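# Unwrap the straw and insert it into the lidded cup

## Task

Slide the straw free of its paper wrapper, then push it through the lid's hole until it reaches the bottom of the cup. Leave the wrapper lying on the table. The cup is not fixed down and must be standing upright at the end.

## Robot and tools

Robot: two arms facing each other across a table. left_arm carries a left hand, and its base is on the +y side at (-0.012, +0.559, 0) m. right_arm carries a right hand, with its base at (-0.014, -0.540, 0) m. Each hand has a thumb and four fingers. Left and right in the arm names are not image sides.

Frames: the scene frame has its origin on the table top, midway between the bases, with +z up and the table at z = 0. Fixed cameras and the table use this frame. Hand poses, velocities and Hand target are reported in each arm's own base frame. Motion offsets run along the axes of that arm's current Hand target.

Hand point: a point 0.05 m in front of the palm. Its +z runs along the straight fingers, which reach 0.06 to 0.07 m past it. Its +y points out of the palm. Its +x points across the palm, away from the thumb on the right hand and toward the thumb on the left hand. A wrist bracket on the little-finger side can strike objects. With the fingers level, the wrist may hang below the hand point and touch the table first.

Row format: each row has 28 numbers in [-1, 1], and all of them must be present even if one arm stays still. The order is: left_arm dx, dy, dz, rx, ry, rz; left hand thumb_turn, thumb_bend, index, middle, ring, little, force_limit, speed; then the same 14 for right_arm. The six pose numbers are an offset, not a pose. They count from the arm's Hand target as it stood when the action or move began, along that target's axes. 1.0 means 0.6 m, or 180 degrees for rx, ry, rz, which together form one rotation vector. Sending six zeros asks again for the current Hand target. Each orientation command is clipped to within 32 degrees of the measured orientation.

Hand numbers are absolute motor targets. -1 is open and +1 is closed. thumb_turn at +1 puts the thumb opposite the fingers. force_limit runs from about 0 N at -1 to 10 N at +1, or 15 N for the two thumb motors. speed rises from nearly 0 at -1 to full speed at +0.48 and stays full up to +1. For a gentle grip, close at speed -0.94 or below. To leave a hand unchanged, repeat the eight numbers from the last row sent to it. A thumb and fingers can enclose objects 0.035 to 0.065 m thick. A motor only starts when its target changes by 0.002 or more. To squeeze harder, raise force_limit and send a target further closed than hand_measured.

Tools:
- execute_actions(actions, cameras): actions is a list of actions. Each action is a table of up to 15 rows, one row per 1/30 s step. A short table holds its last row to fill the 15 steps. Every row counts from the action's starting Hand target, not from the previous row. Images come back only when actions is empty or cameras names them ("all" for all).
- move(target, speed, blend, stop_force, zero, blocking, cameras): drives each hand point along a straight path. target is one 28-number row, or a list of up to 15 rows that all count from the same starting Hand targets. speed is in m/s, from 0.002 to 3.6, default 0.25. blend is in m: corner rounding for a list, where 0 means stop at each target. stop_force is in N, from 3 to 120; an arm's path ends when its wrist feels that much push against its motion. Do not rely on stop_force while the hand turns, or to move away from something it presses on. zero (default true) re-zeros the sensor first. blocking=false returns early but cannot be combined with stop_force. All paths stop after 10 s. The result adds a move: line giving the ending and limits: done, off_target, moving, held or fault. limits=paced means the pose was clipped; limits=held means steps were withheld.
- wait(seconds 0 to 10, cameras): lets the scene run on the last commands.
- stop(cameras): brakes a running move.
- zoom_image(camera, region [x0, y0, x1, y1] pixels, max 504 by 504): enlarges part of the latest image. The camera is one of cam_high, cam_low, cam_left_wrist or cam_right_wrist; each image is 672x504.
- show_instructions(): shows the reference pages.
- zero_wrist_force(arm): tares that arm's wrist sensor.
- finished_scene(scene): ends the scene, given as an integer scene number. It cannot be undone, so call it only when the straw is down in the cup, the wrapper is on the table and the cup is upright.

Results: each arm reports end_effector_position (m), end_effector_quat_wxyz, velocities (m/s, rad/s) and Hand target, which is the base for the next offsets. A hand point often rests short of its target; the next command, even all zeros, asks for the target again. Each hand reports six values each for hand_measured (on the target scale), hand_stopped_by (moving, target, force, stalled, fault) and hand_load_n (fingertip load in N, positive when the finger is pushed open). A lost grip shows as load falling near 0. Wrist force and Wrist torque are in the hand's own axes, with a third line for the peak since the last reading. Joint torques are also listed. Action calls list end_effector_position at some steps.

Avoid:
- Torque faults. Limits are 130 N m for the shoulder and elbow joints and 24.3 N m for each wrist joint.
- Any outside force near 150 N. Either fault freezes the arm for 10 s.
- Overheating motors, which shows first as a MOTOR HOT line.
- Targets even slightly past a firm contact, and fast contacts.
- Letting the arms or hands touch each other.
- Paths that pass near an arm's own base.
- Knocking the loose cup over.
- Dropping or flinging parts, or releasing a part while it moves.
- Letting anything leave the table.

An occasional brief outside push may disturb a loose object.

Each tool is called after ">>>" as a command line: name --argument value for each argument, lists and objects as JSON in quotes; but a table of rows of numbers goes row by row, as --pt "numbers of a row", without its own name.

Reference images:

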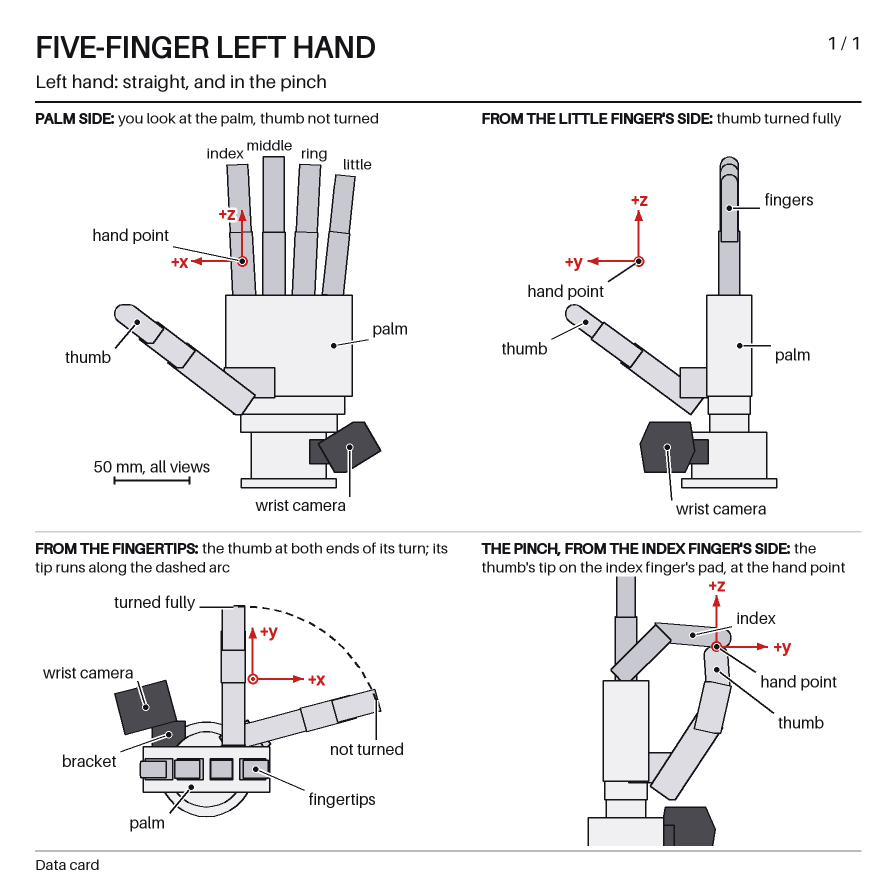

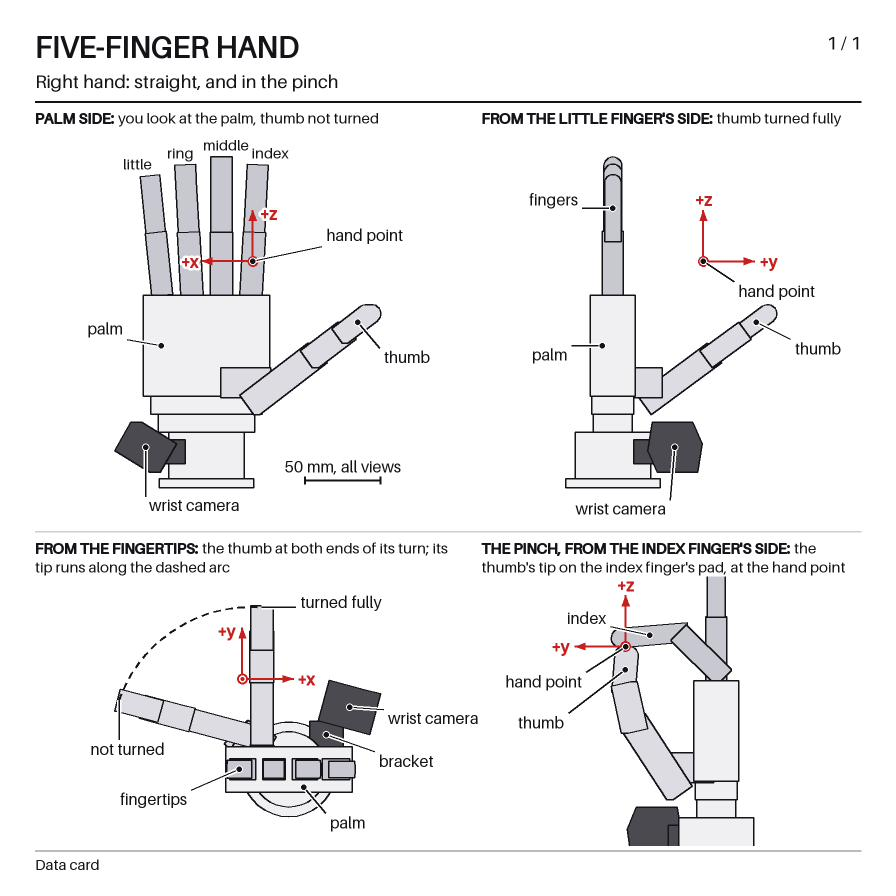

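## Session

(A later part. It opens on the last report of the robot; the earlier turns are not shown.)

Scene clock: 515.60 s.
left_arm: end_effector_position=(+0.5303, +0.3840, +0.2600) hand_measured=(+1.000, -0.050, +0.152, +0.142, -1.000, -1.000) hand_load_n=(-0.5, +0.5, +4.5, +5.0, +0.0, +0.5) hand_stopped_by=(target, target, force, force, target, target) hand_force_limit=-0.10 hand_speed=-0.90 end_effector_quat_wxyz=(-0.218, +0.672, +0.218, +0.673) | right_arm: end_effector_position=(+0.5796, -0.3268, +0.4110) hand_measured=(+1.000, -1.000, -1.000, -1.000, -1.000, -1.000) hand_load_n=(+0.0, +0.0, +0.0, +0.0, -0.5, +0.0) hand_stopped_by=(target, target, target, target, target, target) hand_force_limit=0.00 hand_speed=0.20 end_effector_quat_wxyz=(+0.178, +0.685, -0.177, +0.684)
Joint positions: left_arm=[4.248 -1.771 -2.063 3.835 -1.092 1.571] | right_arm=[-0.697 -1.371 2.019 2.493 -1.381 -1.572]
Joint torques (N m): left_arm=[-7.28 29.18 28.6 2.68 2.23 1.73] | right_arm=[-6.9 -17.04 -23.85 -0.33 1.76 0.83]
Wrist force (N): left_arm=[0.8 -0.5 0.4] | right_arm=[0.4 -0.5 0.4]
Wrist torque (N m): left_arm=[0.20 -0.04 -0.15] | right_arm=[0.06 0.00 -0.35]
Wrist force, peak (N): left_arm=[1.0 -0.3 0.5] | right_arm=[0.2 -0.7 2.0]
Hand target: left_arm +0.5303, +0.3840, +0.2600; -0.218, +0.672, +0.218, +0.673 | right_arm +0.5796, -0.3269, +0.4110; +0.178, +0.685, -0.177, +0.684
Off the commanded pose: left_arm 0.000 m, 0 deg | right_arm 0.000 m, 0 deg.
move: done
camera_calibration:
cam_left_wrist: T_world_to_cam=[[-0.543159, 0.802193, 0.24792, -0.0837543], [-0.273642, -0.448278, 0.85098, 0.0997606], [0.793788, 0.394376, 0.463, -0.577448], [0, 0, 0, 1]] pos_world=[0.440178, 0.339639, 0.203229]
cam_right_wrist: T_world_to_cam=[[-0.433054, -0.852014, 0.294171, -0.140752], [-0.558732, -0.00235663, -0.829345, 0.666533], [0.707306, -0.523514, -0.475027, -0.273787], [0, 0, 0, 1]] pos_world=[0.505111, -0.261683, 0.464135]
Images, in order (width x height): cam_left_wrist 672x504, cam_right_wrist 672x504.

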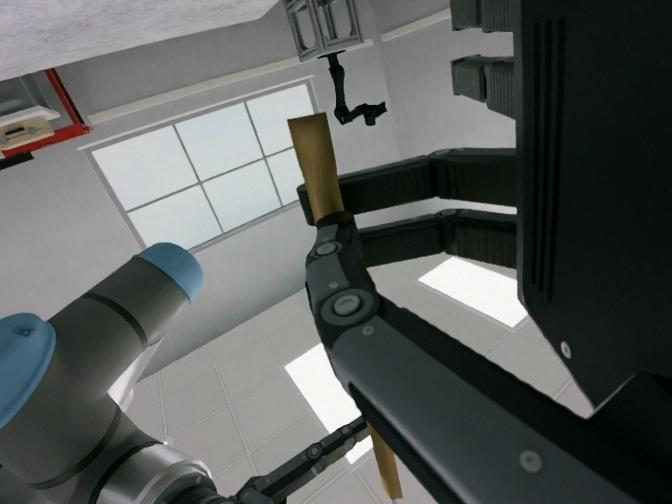

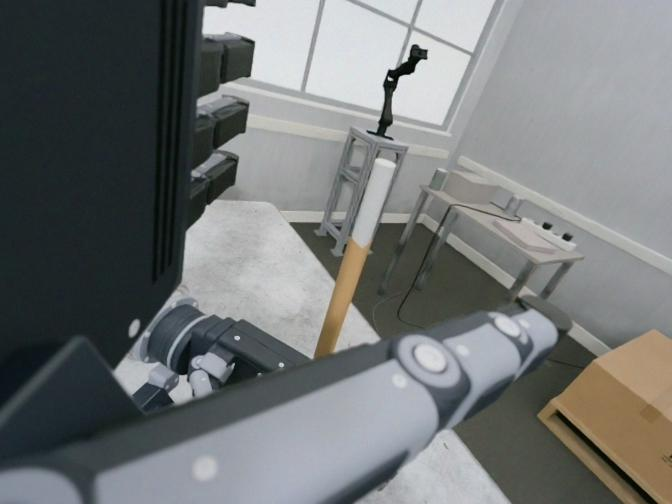

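>>> move --target '[0,0,0,0,0,0,1,-0.05,0.4,0.4,-1,-1,-0.1,-0.9,0,0,0.0067,0,0,0,1,0.0,-1,-0.1,-1,-1,0.1,0.2]' --speed 0.1

>>> move --target '[0,0,0,0,0,0,1,-0.05,0.4,0.4,-1,-1,-0.1,-0.9,0,0,0,0,0,0,1,0.0,-1,0.6,-1,-1,0.1,-0.88]' --cameras '["cam_right_wrist","cam_left_wrist"]'

>>> zoom_image --camera "cam_right_wrist" --region '[220, 120, 500, 400]'

Scene clock: 542.40 s.
left_arm: end_effector_position=(+0.5303, +0.3840, +0.2600) hand_measured=(+1.000, -0.050, +0.152, +0.142, -1.000, -1.000) hand_load_n=(-2.5, +1.0, +1.0, +11.0, +0.0, +0.0) hand_stopped_by=(target, target, force, force, target, target) hand_force_limit=-0.10 hand_speed=-0.90 end_effector_quat_wxyz=(-0.218, +0.672, +0.218, +0.673) | right_arm: end_effector_position=(+0.5832, -0.3289, +0.4109) hand_measured=(+1.000, +0.000, -1.000, -0.100, -1.000, -1.000) hand_load_n=(+0.5, +1.5, -0.5, +0.0, +0.0, +0.0) hand_stopped_by=(target, target, target, target, target, target) hand_force_limit=0.10 hand_speed=0.20 end_effector_quat_wxyz=(+0.178, +0.685, -0.177, +0.684)
Joint positions: left_arm=[4.248 -1.771 -2.063 3.835 -1.092 1.571] | right_arm=[-0.695 -1.362 2.008 2.496 -1.383 -1.572]
Joint torques (N m): left_arm=[-7.43 27.45 26.58 2.72 1.77 1.16] | right_arm=[5.78 -31.51 -10.97 0.07 -0.15 1]
Wrist force (N): left_arm=[0.8 -0.3 -1.1] | right_arm=[0.3 0.9 -0.2]
Wrist torque (N m): left_arm=[0.23 0.19 -0.19] | right_arm=[0.13 -0.01 -0.33]
Wrist force, peak (N): left_arm=[1.2 -0.3 -0.9] | right_arm=[0.2 1.1 0.0]
Hand target: left_arm +0.5303, +0.3840, +0.2600; -0.218, +0.672, +0.218, +0.673 | right_arm +0.5831, -0.3288, +0.4110; +0.178, +0.685, -0.177, +0.684
Off the commanded pose: left_arm 0.000 m, 0 deg | right_arm 0.000 m, 0 deg.
move: done

Scene clock: 543.67 s.
left_arm: end_effector_position=(+0.5303, +0.3840, +0.2600) hand_measured=(+1.000, -0.050, +0.152, +0.142, -1.000, -1.000) hand_load_n=(-2.5, +1.0, +1.0, +10.5, +0.0, +0.0) hand_stopped_by=(target, target, force, force, target, target) hand_force_limit=-0.10 hand_speed=-0.90 end_effector_quat_wxyz=(-0.218, +0.672, +0.218, +0.673) | right_arm: end_effector_position=(+0.5831, -0.3288, +0.4110) hand_measured=(+1.000, -0.002, -1.000, +0.232, -1.000, -1.000) hand_load_n=(+0.5, +2.0, +0.0, +8.0, +0.0, +0.0) hand_stopped_by=(target, target, target, force, target, target) hand_force_limit=0.10 hand_speed=-0.88 end_effector_quat_wxyz=(+0.178, +0.685, -0.177, +0.684)
Joint positions: left_arm=[4.248 -1.771 -2.063 3.835 -1.092 1.571] | right_arm=[-0.695 -1.362 2.008 2.496 -1.383 -1.572]
Joint torques (N m): left_arm=[-8.11 25.34 26.78 2.6 1.94 1.31] | right_arm=[5.66 -35.81 -11.76 -3.52 1.96 1.02]
Wrist force (N): left_arm=[0.7 -0.6 -1.1] | right_arm=[0.3 1.0 -0.2]
Wrist torque (N m): left_arm=[0.19 0.20 -0.17] | right_arm=[0.14 -0.01 -0.33]
Wrist force, peak (N): left_arm=[1.2 -0.6 -1.4] | right_arm=[0.2 1.0 -0.3]
Hand target: left_arm +0.5303, +0.3840, +0.2600; -0.218, +0.672, +0.218, +0.673 | right_arm +0.5831, -0.3288, +0.4110; +0.178, +0.685, -0.177, +0.684
Off the commanded pose: left_arm 0.000 m, 0 deg | right_arm 0.000 m, 0 deg.
move: done
camera_calibration:
cam_left_wrist: T_world_to_cam=[[-0.543159, 0.802193, 0.24792, -0.0837543], [-0.273642, -0.448278, 0.85098, 0.0997606], [0.793788, 0.394376, 0.463, -0.577448], [0, 0, 0, 1]] pos_world=[0.440178, 0.339639, 0.203229]
cam_right_wrist: T_world_to_cam=[[-0.433054, -0.852014, 0.294171, -0.140897], [-0.558732, -0.00235663, -0.829345, 0.66854], [0.707306, -0.523514, -0.475027, -0.27738], [0, 0, 0, 1]] pos_world=[0.508711, -0.263683, 0.464135]
Images, in order (width x height): cam_left_wrist 672x504, cam_right_wrist 672x504.

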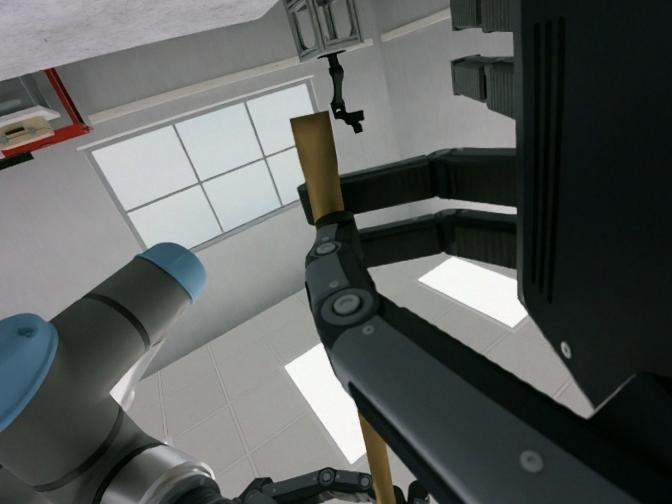

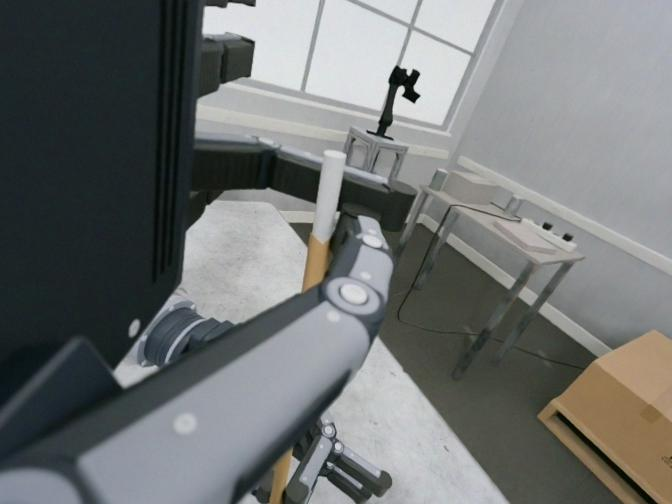

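Scaled by 1.800.

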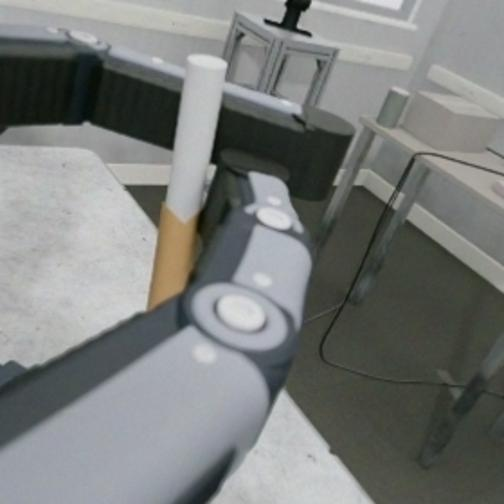

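>>> move --target '[0,0,0,0,0,0,1,-0.05,0.4,0.4,-1,-1,-0.1,-0.9,0,0,0,0,0,0,1,-1,-1,-0.3,-1,-1,0.1,-0.3]' --cameras '["cam_right_wrist","cam_left_wrist"]'

>>> zoom_image --camera "cam_right_wrist" --region '[220, 120, 500, 400]'

Scene clock: 557.47 s.
left_arm: end_effector_position=(+0.5303, +0.3840, +0.2600) hand_measured=(+1.000, -0.050, +0.152, +0.142, -1.000, -1.000) hand_load_n=(-0.5, +0.5, +4.0, +4.5, +0.0, +0.0) hand_stopped_by=(target, target, force, force, target, target) hand_force_limit=-0.10 hand_speed=-0.90 end_effector_quat_wxyz=(-0.218, +0.672, +0.218, +0.673) | right_arm: end_effector_position=(+0.5831, -0.3288, +0.4110) hand_measured=(+1.000, -1.000, -1.000, -0.300, -1.000, -1.000) hand_load_n=(+0.5, +0.0, +0.0, +0.0, +0.0, +0.0) hand_stopped_by=(target, target, target, target, target, target) hand_force_limit=0.10 hand_speed=-0.30 end_effector_quat_wxyz=(+0.178, +0.685, -0.177, +0.684)
Joint positions: left_arm=[4.248 -1.771 -2.063 3.835 -1.092 1.571] | right_arm=[-0.695 -1.362 2.008 2.496 -1.383 -1.572]
Joint torques (N m): left_arm=[-8.65 20.36 25.64 2.49 1.77 1.13] | right_arm=[-2.19 -34.35 -12.06 -3.98 0.43 0.95]
Wrist force (N): left_arm=[0.8 -0.6 0.3] | right_arm=[0.4 -0.3 0.4]
Wrist torque (N m): left_arm=[0.18 -0.05 -0.13] | right_arm=[0.10 0.00 -0.34]
Wrist force, peak (N): left_arm=[1.1 -0.8 -1.1] | right_arm=[0.2 1.1 -0.1]
Hand target: left_arm +0.5303, +0.3840, +0.2600; -0.218, +0.672, +0.218, +0.673 | right_arm +0.5831, -0.3288, +0.4110; +0.178, +0.685, -0.177, +0.684
Off the commanded pose: left_arm 0.000 m, 0 deg | right_arm 0.000 m, 0 deg.
move: done
camera_calibration:
cam_left_wrist: T_world_to_cam=[[-0.543159, 0.802193, 0.24792, -0.0837543], [-0.273642, -0.448278, 0.85098, 0.0997606], [0.793788, 0.394376, 0.463, -0.577448], [0, 0, 0, 1]] pos_world=[0.440178, 0.339639, 0.203229]
cam_right_wrist: T_world_to_cam=[[-0.433075, -0.851999, 0.294185, -0.140889], [-0.558674, -0.00239963, -0.829384, 0.668518], [0.70734, -0.523539, -0.47495, -0.27744], [0, 0, 0, 1]] pos_world=[0.508712, -0.263683, 0.464135]
Images, in order (width x height): cam_left_wrist 672x504, cam_right_wrist 672x504.

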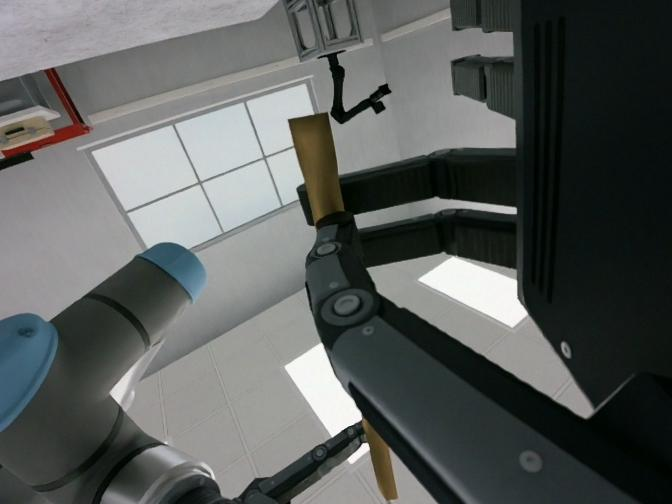

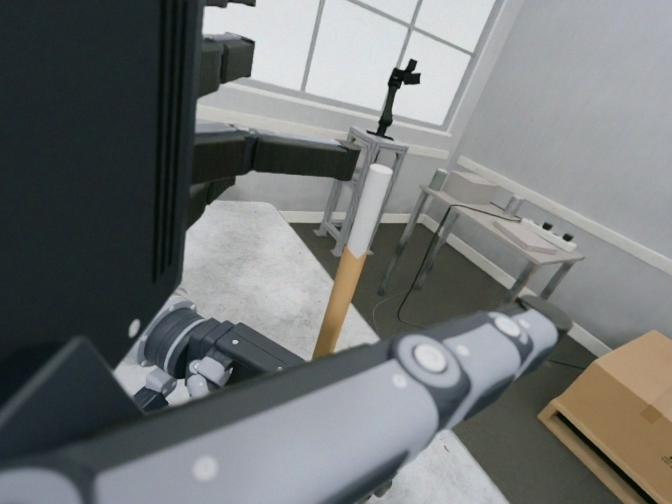

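Scaled by 1.800.

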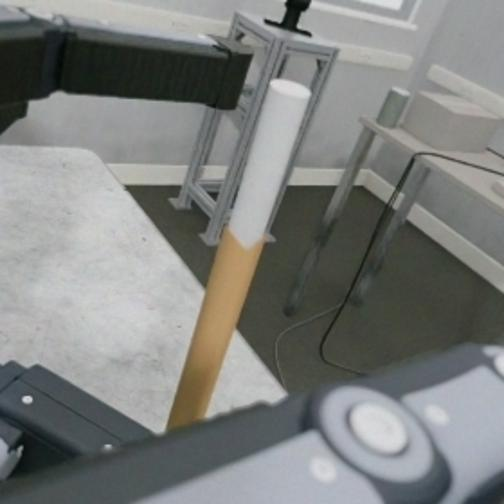

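>>> move --target '[0,0,0,0,0,0,1,-0.05,0.4,0.4,-1,-1,-0.1,-0.9,0,0,-0.0133,0,0,0,1,-1,-1,-0.3,-1,-1,0.1,-0.3]' --speed 0.1

>>> move --target '[0,0,0,0,0,0,1,-0.05,0.4,0.4,-1,-1,-0.1,-0.9,0,0,0,0,0,0,1,-0.05,-1,-0.1,-1,-1,0.1,-0.2]' --cameras '["cam_right_wrist"]'

>>> zoom_image --camera "cam_right_wrist" --region '[220, 120, 500, 400]'

Scene clock: 568.73 s.
left_arm: end_effector_position=(+0.5303, +0.3840, +0.2600) hand_measured=(+1.000, -0.050, +0.152, +0.142, -1.000, -1.000) hand_load_n=(-0.5, +0.5, +4.0, +4.5, +0.0, +0.0) hand_stopped_by=(target, target, force, force, target, target) hand_force_limit=-0.10 hand_speed=-0.90 end_effector_quat_wxyz=(-0.218, +0.672, +0.218, +0.673) | right_arm: end_effector_position=(+0.5761, -0.3249, +0.4110) hand_measured=(+1.000, -1.000, -1.000, -0.300, -1.000, -1.000) hand_load_n=(+0.0, +0.0, +0.0, +0.0, +0.0, +0.0) hand_stopped_by=(target, target, target, target, target, target) hand_force_limit=0.10 hand_speed=-0.30 end_effector_quat_wxyz=(+0.178, +0.685, -0.177, +0.684)
Joint positions: left_arm=[4.248 -1.771 -2.063 3.835 -1.092 1.571] | right_arm=[-0.699 -1.379 2.03 2.491 -1.379 -1.572]
Joint torques (N m): left_arm=[-7.55 21.59 26.04 2.05 2.05 1.04] | right_arm=[-2.08 -16.17 -23.9 -3.11 1.3 0.69]
Wrist force (N): left_arm=[1.0 -0.3 0.1] | right_arm=[0.5 -0.4 0.5]
Wrist torque (N m): left_arm=[0.23 -0.09 -0.12] | right_arm=[0.09 -0.02 -0.34]
Wrist force, peak (N): left_arm=[1.0 -0.2 0.6] | right_arm=[0.6 -0.7 0.7]
Hand target: left_arm +0.5303, +0.3840, +0.2600; -0.218, +0.672, +0.218, +0.673 | right_arm +0.5761, -0.3250, +0.4110; +0.178, +0.685, -0.177, +0.684
Off the commanded pose: left_arm 0.000 m, 0 deg | right_arm 0.000 m, 0 deg.
move: done

Scene clock: 569.83 s.
left_arm: end_effector_position=(+0.5303, +0.3840, +0.2600) hand_measured=(+1.000, -0.050, +0.152, +0.142, -1.000, -1.000) hand_load_n=(-1.5, +0.0, +1.0, +7.5, +0.0, +0.0) hand_stopped_by=(target, target, force, force, target, target) hand_force_limit=-0.10 hand_speed=-0.90 end_effector_quat_wxyz=(-0.218, +0.672, +0.218, +0.673) | right_arm: end_effector_position=(+0.5761, -0.3250, +0.4110) hand_measured=(+1.000, -0.050, -1.000, -0.100, -1.000, -1.000) hand_load_n=(+0.5, +1.0, +0.0, +0.0, +0.0, +0.0) hand_stopped_by=(target, target, target, target, target, target) hand_force_limit=0.10 hand_speed=-0.20 end_effector_quat_wxyz=(+0.178, +0.685, -0.177, +0.684)
Joint positions: left_arm=[4.248 -1.771 -2.063 3.835 -1.092 1.571] | right_arm=[-0.699 -1.379 2.03 2.491 -1.379 -1.572]
Joint torques (N m): left_arm=[-8.42 20.78 24.38 2.24 2.01 0.99] | right_arm=[5.05 -15.76 -22.33 0.81 -1.46 0.89]
Wrist force (N): left_arm=[1.0 -0.2 -0.3] | right_arm=[0.0 0.4 0.0]
Wrist torque (N m): left_arm=[0.23 0.10 -0.17] | right_arm=[0.12 0.00 -0.34]
Wrist force, peak (N): left_arm=[1.0 -0.6 -0.4] | right_arm=[0.7 -0.7 0.4]
Hand target: left_arm +0.5303, +0.3840, +0.2600; -0.218, +0.672, +0.218, +0.673 | right_arm +0.5761, -0.3250, +0.4110; +0.178, +0.685, -0.177, +0.684
Off the commanded pose: left_arm 0.000 m, 0 deg | right_arm 0.000 m, 0 deg.
move: done
camera_calibration:
cam_right_wrist: T_world_to_cam=[[-0.433135, -0.851954, 0.294225, -0.140575], [-0.558674, -0.00239975, -0.829384, 0.664616], [0.707303, -0.523612, -0.474925, -0.270459], [0, 0, 0, 1]] pos_world=[0.501712, -0.259784, 0.464135]
Images, in order (width x height): cam_right_wrist 672x504.

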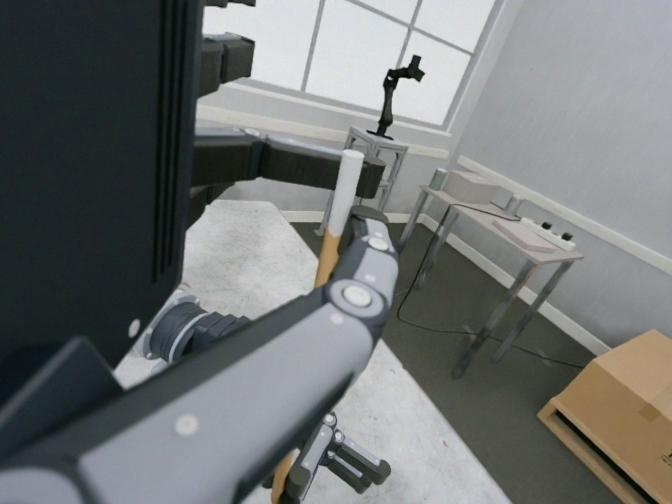

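Scaled by 1.800.

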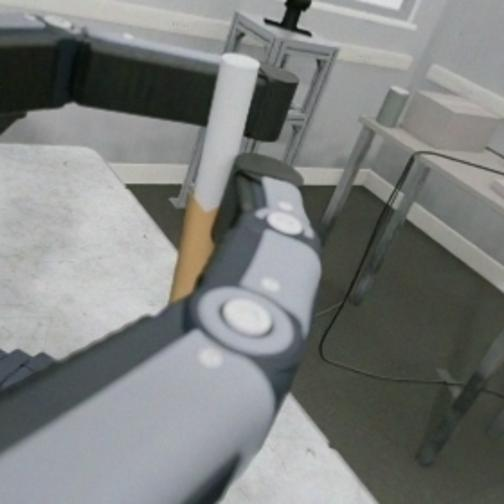

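>>> move --target '[0,0,0,0,0,0,1,-0.05,0.4,0.4,-1,-1,-0.1,-0.9,0,0,0,0,0,0,1,-0.7,-1,-0.1,-1,-1,0.1,-0.2]' --speed 0.1

>>> move --target '[0,0,0,0,0,0,1,-0.05,0.4,0.4,-1,-1,-0.1,-0.9,0,0,-0.0217,0,0,0,1,-0.7,-1,-0.1,-1,-1,0.1,-0.2]' --speed 0.1

>>> move --target '[0,0,0,0,0,0,1,-0.05,0.4,0.4,-1,-1,-0.1,-0.9,0,0,0,0,0,0,1,-0.05,-1,-0.1,-1,-1,0.1,-0.2]' --cameras '["cam_right_wrist"]'

>>> zoom_image --camera "cam_right_wrist" --region '[220, 120, 500, 400]'

Scene clock: 582.13 s.
left_arm: end_effector_position=(+0.5303, +0.3840, +0.2600) hand_measured=(+1.000, -0.050, +0.152, +0.142, -1.000, -1.000) hand_load_n=(-0.5, +0.5, +3.5, +4.5, +0.0, +0.0) hand_stopped_by=(target, target, force, force, target, target) hand_force_limit=-0.10 hand_speed=-0.90 end_effector_quat_wxyz=(-0.218, +0.672, +0.218, +0.673) | right_arm: end_effector_position=(+0.5761, -0.3250, +0.4110) hand_measured=(+1.000, -0.700, -1.000, -0.100, -1.000, -1.000) hand_load_n=(+0.5, +0.0, +0.0, +0.0, +0.0, +0.0) hand_stopped_by=(target, target, target, target, target, target) hand_force_limit=0.10 hand_speed=-0.20 end_effector_quat_wxyz=(+0.178, +0.685, -0.177, +0.684)
Joint positions: left_arm=[4.248 -1.771 -2.063 3.835 -1.092 1.571] | right_arm=[-0.699 -1.379 2.03 2.491 -1.379 -1.572]
Joint torques (N m): left_arm=[-7.08 22 25.15 2.11 1.99 0.94] | right_arm=[6.18 -18.52 -19.79 0.77 -1.44 0.39]
Wrist force (N): left_arm=[0.7 -0.2 0.2] | right_arm=[0.4 -0.4 0.3]
Wrist torque (N m): left_arm=[0.25 -0.04 -0.15] | right_arm=[0.09 -0.01 -0.34]
Wrist force, peak (N): left_arm=[1.3 -0.5 -0.5] | right_arm=[0.5 -0.6 0.5]
Hand target: left_arm +0.5303, +0.3840, +0.2600; -0.218, +0.672, +0.218, +0.673 | right_arm +0.5761, -0.3250, +0.4110; +0.178, +0.685, -0.177, +0.684
Off the commanded pose: left_arm 0.000 m, 0 deg | right_arm 0.000 m, 0 deg.
move: done

Scene clock: 582.83 s.
left_arm: end_effector_position=(+0.5303, +0.3840, +0.2600) hand_measured=(+1.000, -0.050, +0.152, +0.142, -1.000, -1.000) hand_load_n=(-0.5, +0.5, +3.5, +4.5, +0.0, +0.0) hand_stopped_by=(target, target, force, force, target, target) hand_force_limit=-0.10 hand_speed=-0.90 end_effector_quat_wxyz=(-0.218, +0.672, +0.218, +0.673) | right_arm: end_effector_position=(+0.5646, -0.3186, +0.4111) hand_measured=(+1.000, -0.700, -1.000, -0.100, -1.000, -1.000) hand_load_n=(+0.0, +0.0, +0.0, +0.0, +0.0, +0.0) hand_stopped_by=(target, target, target, target, target, target) hand_force_limit=0.10 hand_speed=-0.20 end_effector_quat_wxyz=(+0.178, +0.685, -0.177, +0.684) end_effector_velocity=(+0.002, -0.001, +0.000) end_effector_angular_velocity=(-0.001, -0.001, +0.000)
Joint positions: left_arm=[4.248 -1.771 -2.063 3.835 -1.092 1.571] | right_arm=[-0.706 -1.408 2.066 2.484 -1.372 -1.572]
Joint velocities: left_arm=[within noise] | right_arm=[0 0.004 -0.005 0 0 0]
Joint torques (N m): left_arm=[-7.65 21.85 25.03 1.95 1.81 0.57] | right_arm=[1.28 -14.72 -24.31 -2.8 0.51 0.24]
Wrist force (N): left_arm=[0.7 -0.2 0.4] | right_arm=[0.6 -0.4 0.4]
Wrist torque (N m): left_arm=[0.24 -0.03 -0.15] | right_arm=[0.09 -0.03 -0.33]
Wrist force, peak (N): left_arm=[1.2 -0.4 0.3] | right_arm=[0.6 -0.4 0.6]
Hand target: left_arm +0.5303, +0.3840, +0.2600; -0.218, +0.672, +0.218, +0.673 | right_arm +0.5648, -0.3186, +0.4110; +0.178, +0.685, -0.177, +0.684
Off the commanded pose: left_arm 0.000 m, 0 deg | right_arm 0.000 m, 0 deg.
move: done

Scene clock: 583.70 s.
left_arm: end_effector_position=(+0.5303, +0.3840, +0.2600) hand_measured=(+1.000, -0.050, +0.152, +0.142, -1.000, -1.000) hand_load_n=(-0.5, +0.5, +4.0, +4.5, +0.0, +0.0) hand_stopped_by=(target, target, force, force, target, target) hand_force_limit=-0.10 hand_speed=-0.90 end_effector_quat_wxyz=(-0.218, +0.672, +0.218, +0.673) | right_arm: end_effector_position=(+0.5648, -0.3186, +0.4110) hand_measured=(+1.000, -0.050, -1.000, -0.100, -1.000, -1.000) hand_load_n=(+0.0, +0.0, +0.0, +0.0, +0.0, +0.0) hand_stopped_by=(target, target, target, target, target, target) hand_force_limit=0.10 hand_speed=-0.20 end_effector_quat_wxyz=(+0.178, +0.685, -0.177, +0.684)
Joint positions: left_arm=[4.248 -1.771 -2.063 3.835 -1.092 1.571] | right_arm=[-0.705 -1.408 2.065 2.484 -1.372 -1.572]
Joint torques (N m): left_arm=[-6.38 21.18 24.78 1.95 1.93 0.74] | right_arm=[6.32 -14.86 -22.63 1.02 -1.72 -0.22]
Wrist force (N): left_arm=[0.4 -0.2 0.3] | right_arm=[0.6 -0.5 0.4]
Wrist torque (N m): left_arm=[0.24 0.01 -0.17] | right_arm=[0.08 -0.02 -0.34]
Wrist force, peak (N): left_arm=[0.9 -0.4 0.4] | right_arm=[0.6 -0.5 0.5]
Hand target: left_arm +0.5303, +0.3840, +0.2600; -0.218, +0.672, +0.218, +0.673 | right_arm +0.5648, -0.3186, +0.4110; +0.178, +0.685, -0.177, +0.684
Off the commanded pose: left_arm 0.000 m, 0 deg | right_arm 0.000 m, 0 deg.
move: done
camera_calibration:
cam_right_wrist: T_world_to_cam=[[-0.433075, -0.851999, 0.294185, -0.140167], [-0.558674, -0.00239963, -0.829384, 0.658262], [0.70734, -0.523539, -0.47495, -0.259084], [0, 0, 0, 1]] pos_world=[0.490312, -0.253483, 0.464135]
Images, in order (width x height): cam_right_wrist 672x504.

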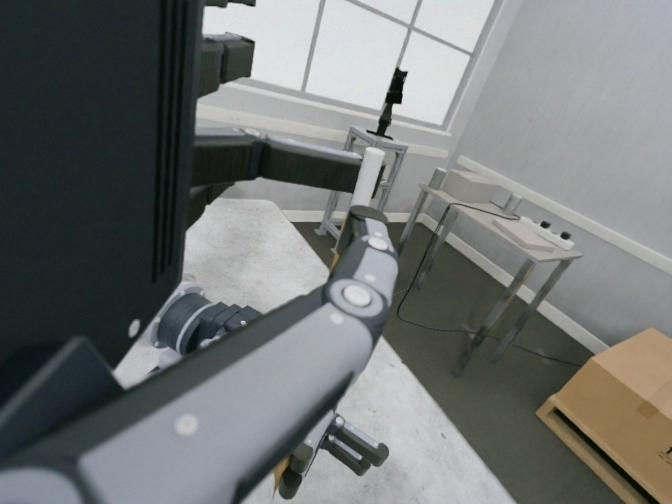

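Scaled by 1.800.

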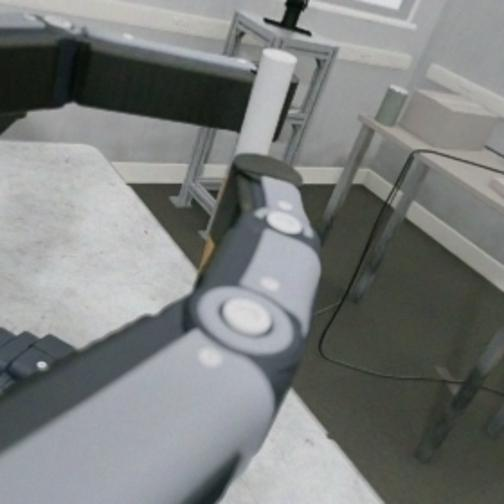

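>>> move --target '[0,0,0,0,0,0,1,-0.05,0.4,0.4,-1,-1,-0.1,-0.9,0,0,0.0033,0,0,0,1,0.03,-1,0.0,-1,-1,0.1,-0.5]' --speed 0.05

>>> move --target '[0,0,0,0,0,0,1,-0.05,0.4,0.4,-1,-1,-0.1,-0.9,0,0,0,0,0,0,1,0.03,-1,0.6,-1,-1,0.1,-0.88]' --cameras '["cam_right_wrist","cam_left_wrist"]'

>>> zoom_image --camera "cam_right_wrist" --region '[220, 120, 500, 400]'

Scene clock: 602.77 s.
left_arm: end_effector_position=(+0.5303, +0.3840, +0.2600) hand_measured=(+1.000, -0.050, +0.152, +0.142, -1.000, -1.000) hand_load_n=(-0.5, +0.5, +4.0, +4.5, +0.0, +0.0) hand_stopped_by=(target, target, force, force, target, target) hand_force_limit=-0.10 hand_speed=-0.90 end_effector_quat_wxyz=(-0.218, +0.672, +0.218, +0.673) | right_arm: end_effector_position=(+0.5665, -0.3196, +0.4110) hand_measured=(+1.000, +0.030, -1.000, +0.000, -1.000, -1.000) hand_load_n=(+0.0, +0.0, +0.0, +0.0, +0.0, +0.0) hand_stopped_by=(target, target, target, target, target, target) hand_force_limit=0.10 hand_speed=-0.50 end_effector_quat_wxyz=(+0.178, +0.685, -0.177, +0.684)
Joint positions: left_arm=[4.248 -1.771 -2.063 3.835 -1.092 1.571] | right_arm=[-0.704 -1.403 2.06 2.485 -1.373 -1.572]
Joint torques (N m): left_arm=[-8.15 21.66 23.87 1.86 2.01 0.75] | right_arm=[6.07 -20.42 -18.75 0.76 -1.27 -1.29]
Wrist force (N): left_arm=[0.7 -0.3 0.2] | right_arm=[0.5 -0.3 0.5]
Wrist torque (N m): left_arm=[0.23 -0.03 -0.15] | right_arm=[0.10 -0.02 -0.34]
Wrist force, peak (N): left_arm=[0.8 -0.5 0.5] | right_arm=[0.4 -0.6 0.6]
Hand target: left_arm +0.5303, +0.3840, +0.2600; -0.218, +0.672, +0.218, +0.673 | right_arm +0.5665, -0.3196, +0.4110; +0.178, +0.685, -0.177, +0.684
Off the commanded pose: left_arm 0.000 m, 0 deg | right_arm 0.000 m, 0 deg.
move: done

Scene clock: 603.47 s.
left_arm: end_effector_position=(+0.5303, +0.3840, +0.2600) hand_measured=(+1.000, -0.050, +0.152, +0.142, -1.000, -1.000) hand_load_n=(+0.5, +0.5, +4.0, +3.5, +0.0, +0.5) hand_stopped_by=(target, target, force, force, target, target) hand_force_limit=-0.10 hand_speed=-0.90 end_effector_quat_wxyz=(-0.218, +0.672, +0.218, +0.673) | right_arm: end_effector_position=(+0.5665, -0.3196, +0.4109) hand_measured=(+1.000, +0.030, -1.000, +0.142, -1.000, -1.000) hand_load_n=(+0.0, +1.0, +0.0, +6.5, +0.0, +0.0) hand_stopped_by=(target, target, target, force, target, target) hand_force_limit=0.10 hand_speed=-0.88 end_effector_quat_wxyz=(+0.178, +0.685, -0.177, +0.684)
Joint positions: left_arm=[4.248 -1.771 -2.063 3.835 -1.092 1.571] | right_arm=[-0.704 -1.403 2.06 2.485 -1.373 -1.572]
Joint torques (N m): left_arm=[-7.03 20.34 23.32 1.63 1.93 0.56] | right_arm=[2.83 -33.76 -10.85 -0.18 -0.63 -1.52]
Wrist force (N): left_arm=[1.5 0.1 0.7] | right_arm=[-0.3 -0.6 0.9]
Wrist torque (N m): left_arm=[0.23 -0.07 -0.12] | right_arm=[0.08 -0.02 -0.35]
Wrist force, peak (N): left_arm=[1.6 -0.1 0.7] | right_arm=[-0.4 -0.6 0.9]
Hand target: left_arm +0.5303, +0.3840, +0.2600; -0.218, +0.672, +0.218, +0.673 | right_arm +0.5665, -0.3196, +0.4110; +0.178, +0.685, -0.177, +0.684
Off the commanded pose: left_arm 0.000 m, 0 deg | right_arm 0.000 m, 0 deg.
move: done
camera_calibration:
cam_left_wrist: T_world_to_cam=[[-0.543159, 0.802193, 0.24792, -0.0837543], [-0.273642, -0.448278, 0.85098, 0.0997606], [0.793788, 0.394376, 0.463, -0.577448], [0, 0, 0, 1]] pos_world=[0.440178, 0.339639, 0.203229]
cam_right_wrist: T_world_to_cam=[[-0.433102, -0.852014, 0.2941, -0.140191], [-0.558696, -0.00228352, -0.82937, 0.659299], [0.707306, -0.523514, -0.475027, -0.260822], [0, 0, 0, 1]] pos_world=[0.492111, -0.254483, 0.464135]
Images, in order (width x height): cam_left_wrist 672x504, cam_right_wrist 672x504.

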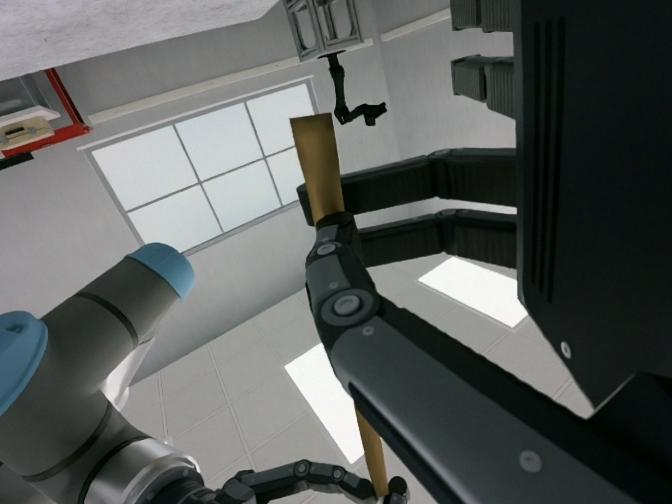

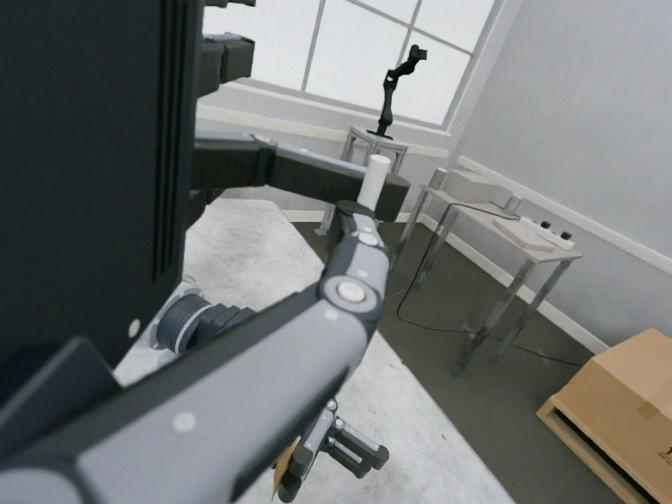

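Scaled by 1.800.

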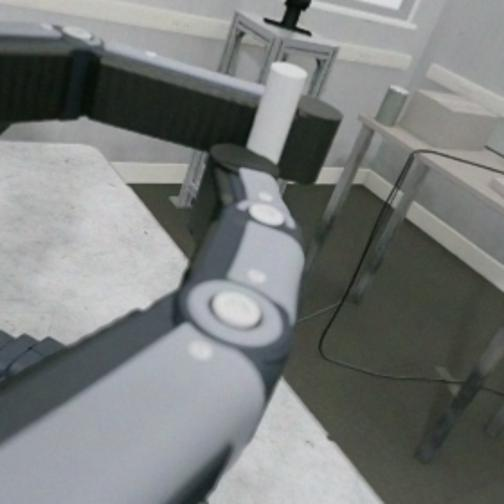

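>>> move --target '[0,0,0,0,0,0,1,-0.05,0.4,0.4,-1,-1,-0.1,-0.9,0.0917,0,0,0,0,0,1,0.03,-1,0.6,-1,-1,0.1,-0.88]' --speed 0.06 --cameras '["all"]'

>>> zoom_image --camera "cam_right_wrist" --region '[220, 120, 500, 400]'

Scene clock: 610.17 s.
left_arm: end_effector_position=(+0.5303, +0.3840, +0.2600) hand_measured=(+1.000, -0.050, +0.152, +0.142, -1.000, -1.000) hand_load_n=(-0.5, +0.0, +3.5, +4.0, +0.0, +0.0) hand_stopped_by=(target, target, force, force, target, target) hand_force_limit=-0.10 hand_speed=-0.90 end_effector_quat_wxyz=(-0.218, +0.672, +0.218, +0.673) | right_arm: end_effector_position=(+0.5665, -0.3195, +0.4661) hand_measured=(+1.000, +0.030, -1.000, +0.142, -1.000, -1.000) hand_load_n=(+0.0, +0.0, +0.0, +0.0, +0.0, +0.0) hand_stopped_by=(target, target, target, force, target, target) hand_force_limit=0.10 hand_speed=-0.88 end_effector_quat_wxyz=(+0.178, +0.685, -0.177, +0.684)
Joint positions: left_arm=[4.248 -1.771 -2.063 3.835 -1.092 1.571] | right_arm=[-0.704 -1.482 1.984 2.64 -1.374 -1.572]
Joint torques (N m): left_arm=[-7.48 22.13 24.01 1.81 1.88 0.57] | right_arm=[6.81 -12.2 -12.79 -4.41 -1.53 -0.31]
Wrist force (N): left_arm=[0.8 -0.3 0.4] | right_arm=[0.4 -0.4 0.4]
Wrist torque (N m): left_arm=[0.23 -0.05 -0.14] | right_arm=[0.10 0.02 -0.36]
Wrist force, peak (N): left_arm=[3.4 0.2 0.6] | right_arm=[-3.0 -0.4 1.0]
Hand target: left_arm +0.5303, +0.3840, +0.2600; -0.218, +0.672, +0.218, +0.673 | right_arm +0.5665, -0.3196, +0.4660; +0.178, +0.685, -0.177, +0.684
Off the commanded pose: left_arm 0.000 m, 0 deg | right_arm 0.000 m, 0 deg.
move: done
camera_calibration:
cam_left_wrist: T_world_to_cam=[[-0.543159, 0.802193, 0.24792, -0.0837543], [-0.273642, -0.448278, 0.85098, 0.0997606], [0.793788, 0.394376, 0.463, -0.577448], [0, 0, 0, 1]] pos_world=[0.440178, 0.339639, 0.203229]
cam_right_wrist: T_world_to_cam=[[-0.433118, -0.851961, 0.29423, -0.156357], [-0.558581, -0.00248352, -0.829446, 0.704931], [0.707387, -0.523599, -0.474814, -0.234768], [0, 0, 0, 1]] pos_world=[0.492112, -0.254384, 0.519236]

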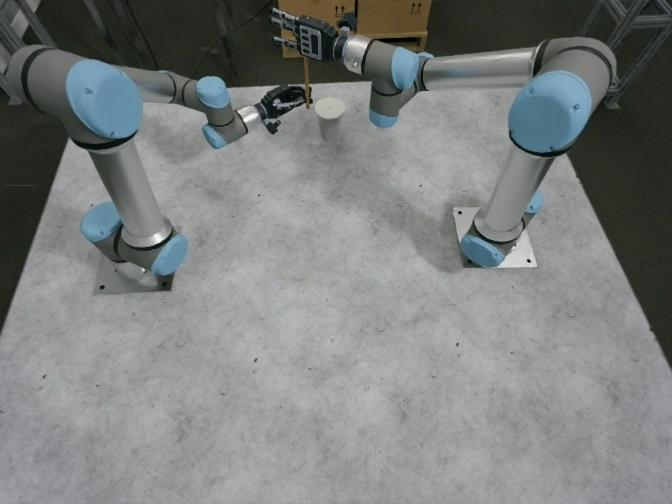

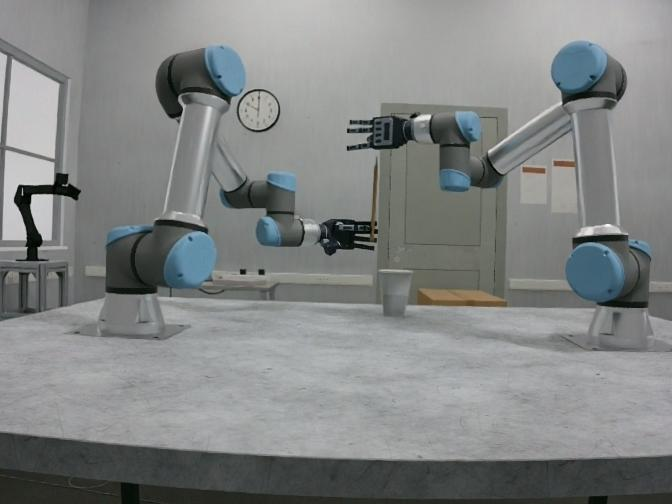

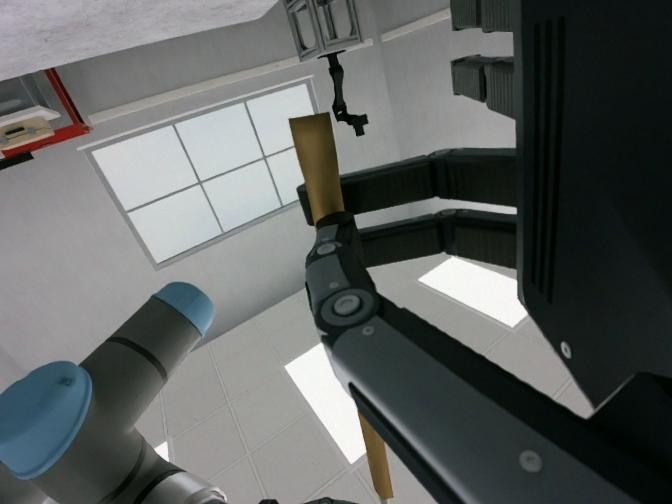

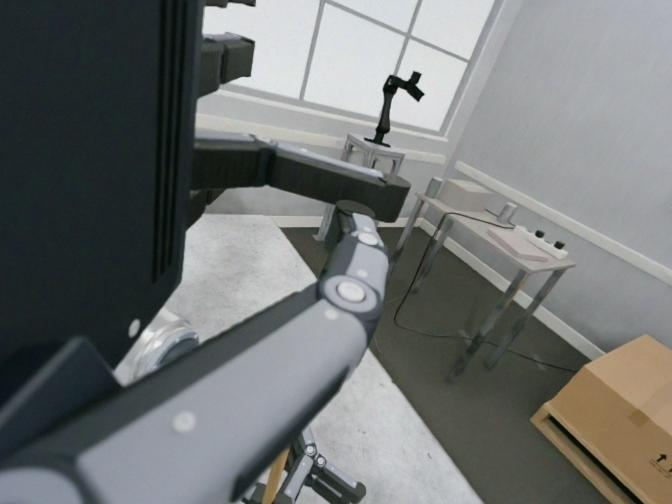

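Scaled by 1.800.

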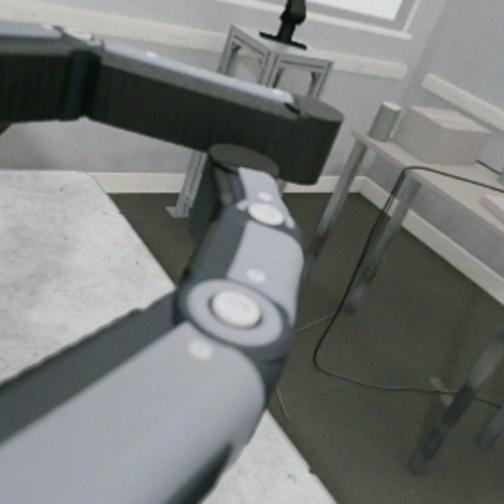

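>>> zoom_image --camera "cam_low" --region '[310, 100, 430, 280]'

>>> zoom_image --camera "cam_left_wrist" --region '[330, 380, 450, 504]'

Scaled by 2.800.

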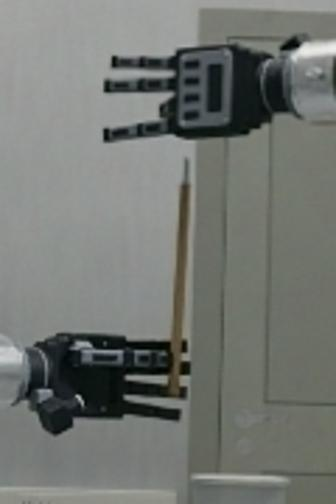

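Scaled by 4.065.

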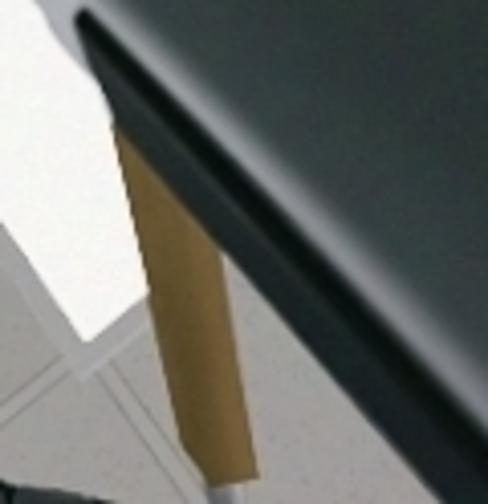

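>>> move --pt "0 0 0 0 0 0 1 -0.05 0.4 0.4 -1 -1 -0.1 -0.9 0 0 -0.0833 0 0 0 1 -0.01 -1 -1 -1 -1 0.5 -0.1" --pt "0 0 0 0 0 0 1 -0.05 0.4 0.4 -1 -1 -0.1 -0.9 -0.0767 0 -0.0833 0 0 0 1 -0.01 -1 -1 -1 -1 0.5 -0.1" --speed 0.15 --blend '[0.01,0]' --cameras '["cam_right_wrist","cam_left_wrist"]'

>>> zoom_image --camera "cam_right_wrist" --region '[220, 120, 500, 400]'

Scene clock: 642.90 s.
left_arm: end_effector_position=(+0.5303, +0.3840, +0.2600) hand_measured=(+1.000, -0.050, +0.152, +0.142, -1.000, -1.000) hand_load_n=(-0.5, +0.0, +3.5, +4.5, +0.0, +0.0) hand_stopped_by=(target, target, force, force, target, target) hand_force_limit=-0.10 hand_speed=-0.90 end_effector_quat_wxyz=(-0.218, +0.672, +0.218, +0.673) | right_arm: end_effector_position=(+0.5228, -0.2953, +0.4200) hand_measured=(+1.000, -0.010, -1.000, -1.000, -1.000, -1.000) hand_load_n=(+0.0, +0.0, +0.0, +0.0, +0.0, +0.0) hand_stopped_by=(target, target, target, target, target, target) hand_force_limit=0.50 hand_speed=-0.10 end_effector_quat_wxyz=(+0.178, +0.685, -0.177, +0.684)
Joint positions: left_arm=[4.248 -1.771 -2.063 3.835 -1.092 1.571] | right_arm=[-0.734 -1.534 2.18 2.496 -1.344 -1.572]
Joint torques (N m): left_arm=[-7.08 22.36 22.35 1.6 1.78 0.14] | right_arm=[6.46 -21.57 -15.85 -1.85 -1.49 1.32]
Wrist force (N): left_arm=[0.6 -0.3 0.2] | right_arm=[0.7 -0.2 0.4]
Wrist torque (N m): left_arm=[0.23 -0.03 -0.15] | right_arm=[0.12 -0.05 -0.30]
Wrist force, peak (N): left_arm=[0.8 -0.6 0.5] | right_arm=[1.6 -0.3 -0.8]
Hand target: left_arm +0.5303, +0.3840, +0.2600; -0.218, +0.672, +0.218, +0.673 | right_arm +0.5228, -0.2953, +0.4200; +0.178, +0.685, -0.177, +0.684
Off the commanded pose: left_arm 0.000 m, 0 deg | right_arm 0.000 m, 0 deg.
move: done
camera_calibration:
cam_left_wrist: T_world_to_cam=[[-0.543159, 0.802193, 0.24792, -0.0837543], [-0.273642, -0.448278, 0.85098, 0.0997606], [0.793788, 0.394376, 0.463, -0.577448], [0, 0, 0, 1]] pos_world=[0.440178, 0.339639, 0.203229]
cam_right_wrist: T_world_to_cam=[[-0.433062, -0.852014, 0.29416, -0.141107], [-0.558726, -0.00234483, -0.829349, 0.642394], [0.707306, -0.523514, -0.475027, -0.212916], [0, 0, 0, 1]] pos_world=[0.448411, -0.230183, 0.473135]
Images, in order (width x height): cam_left_wrist 672x504, cam_right_wrist 672x504.

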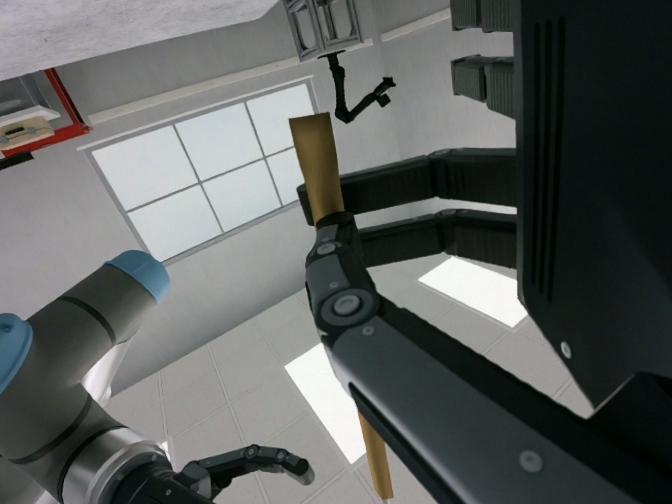

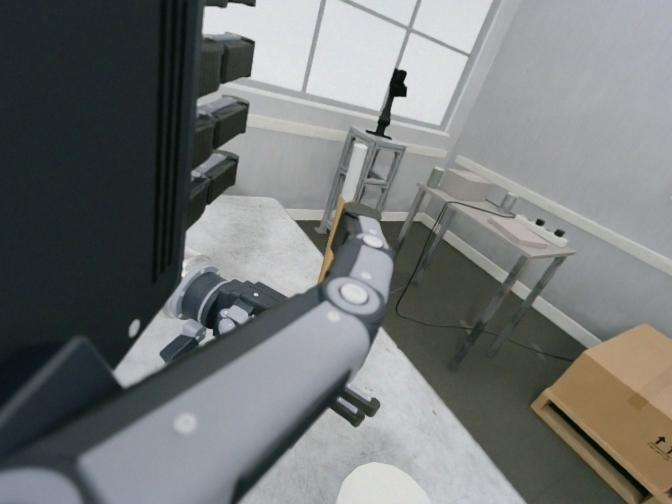

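Scaled by 1.800.

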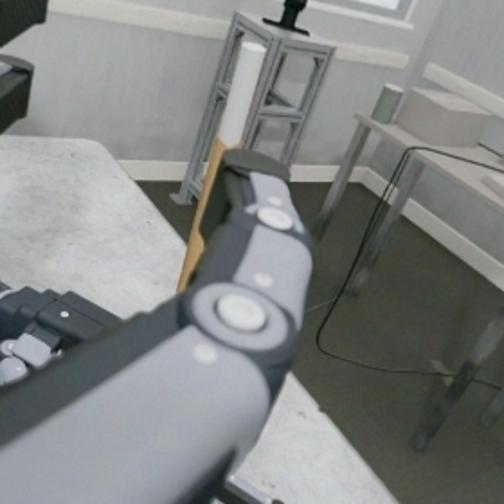

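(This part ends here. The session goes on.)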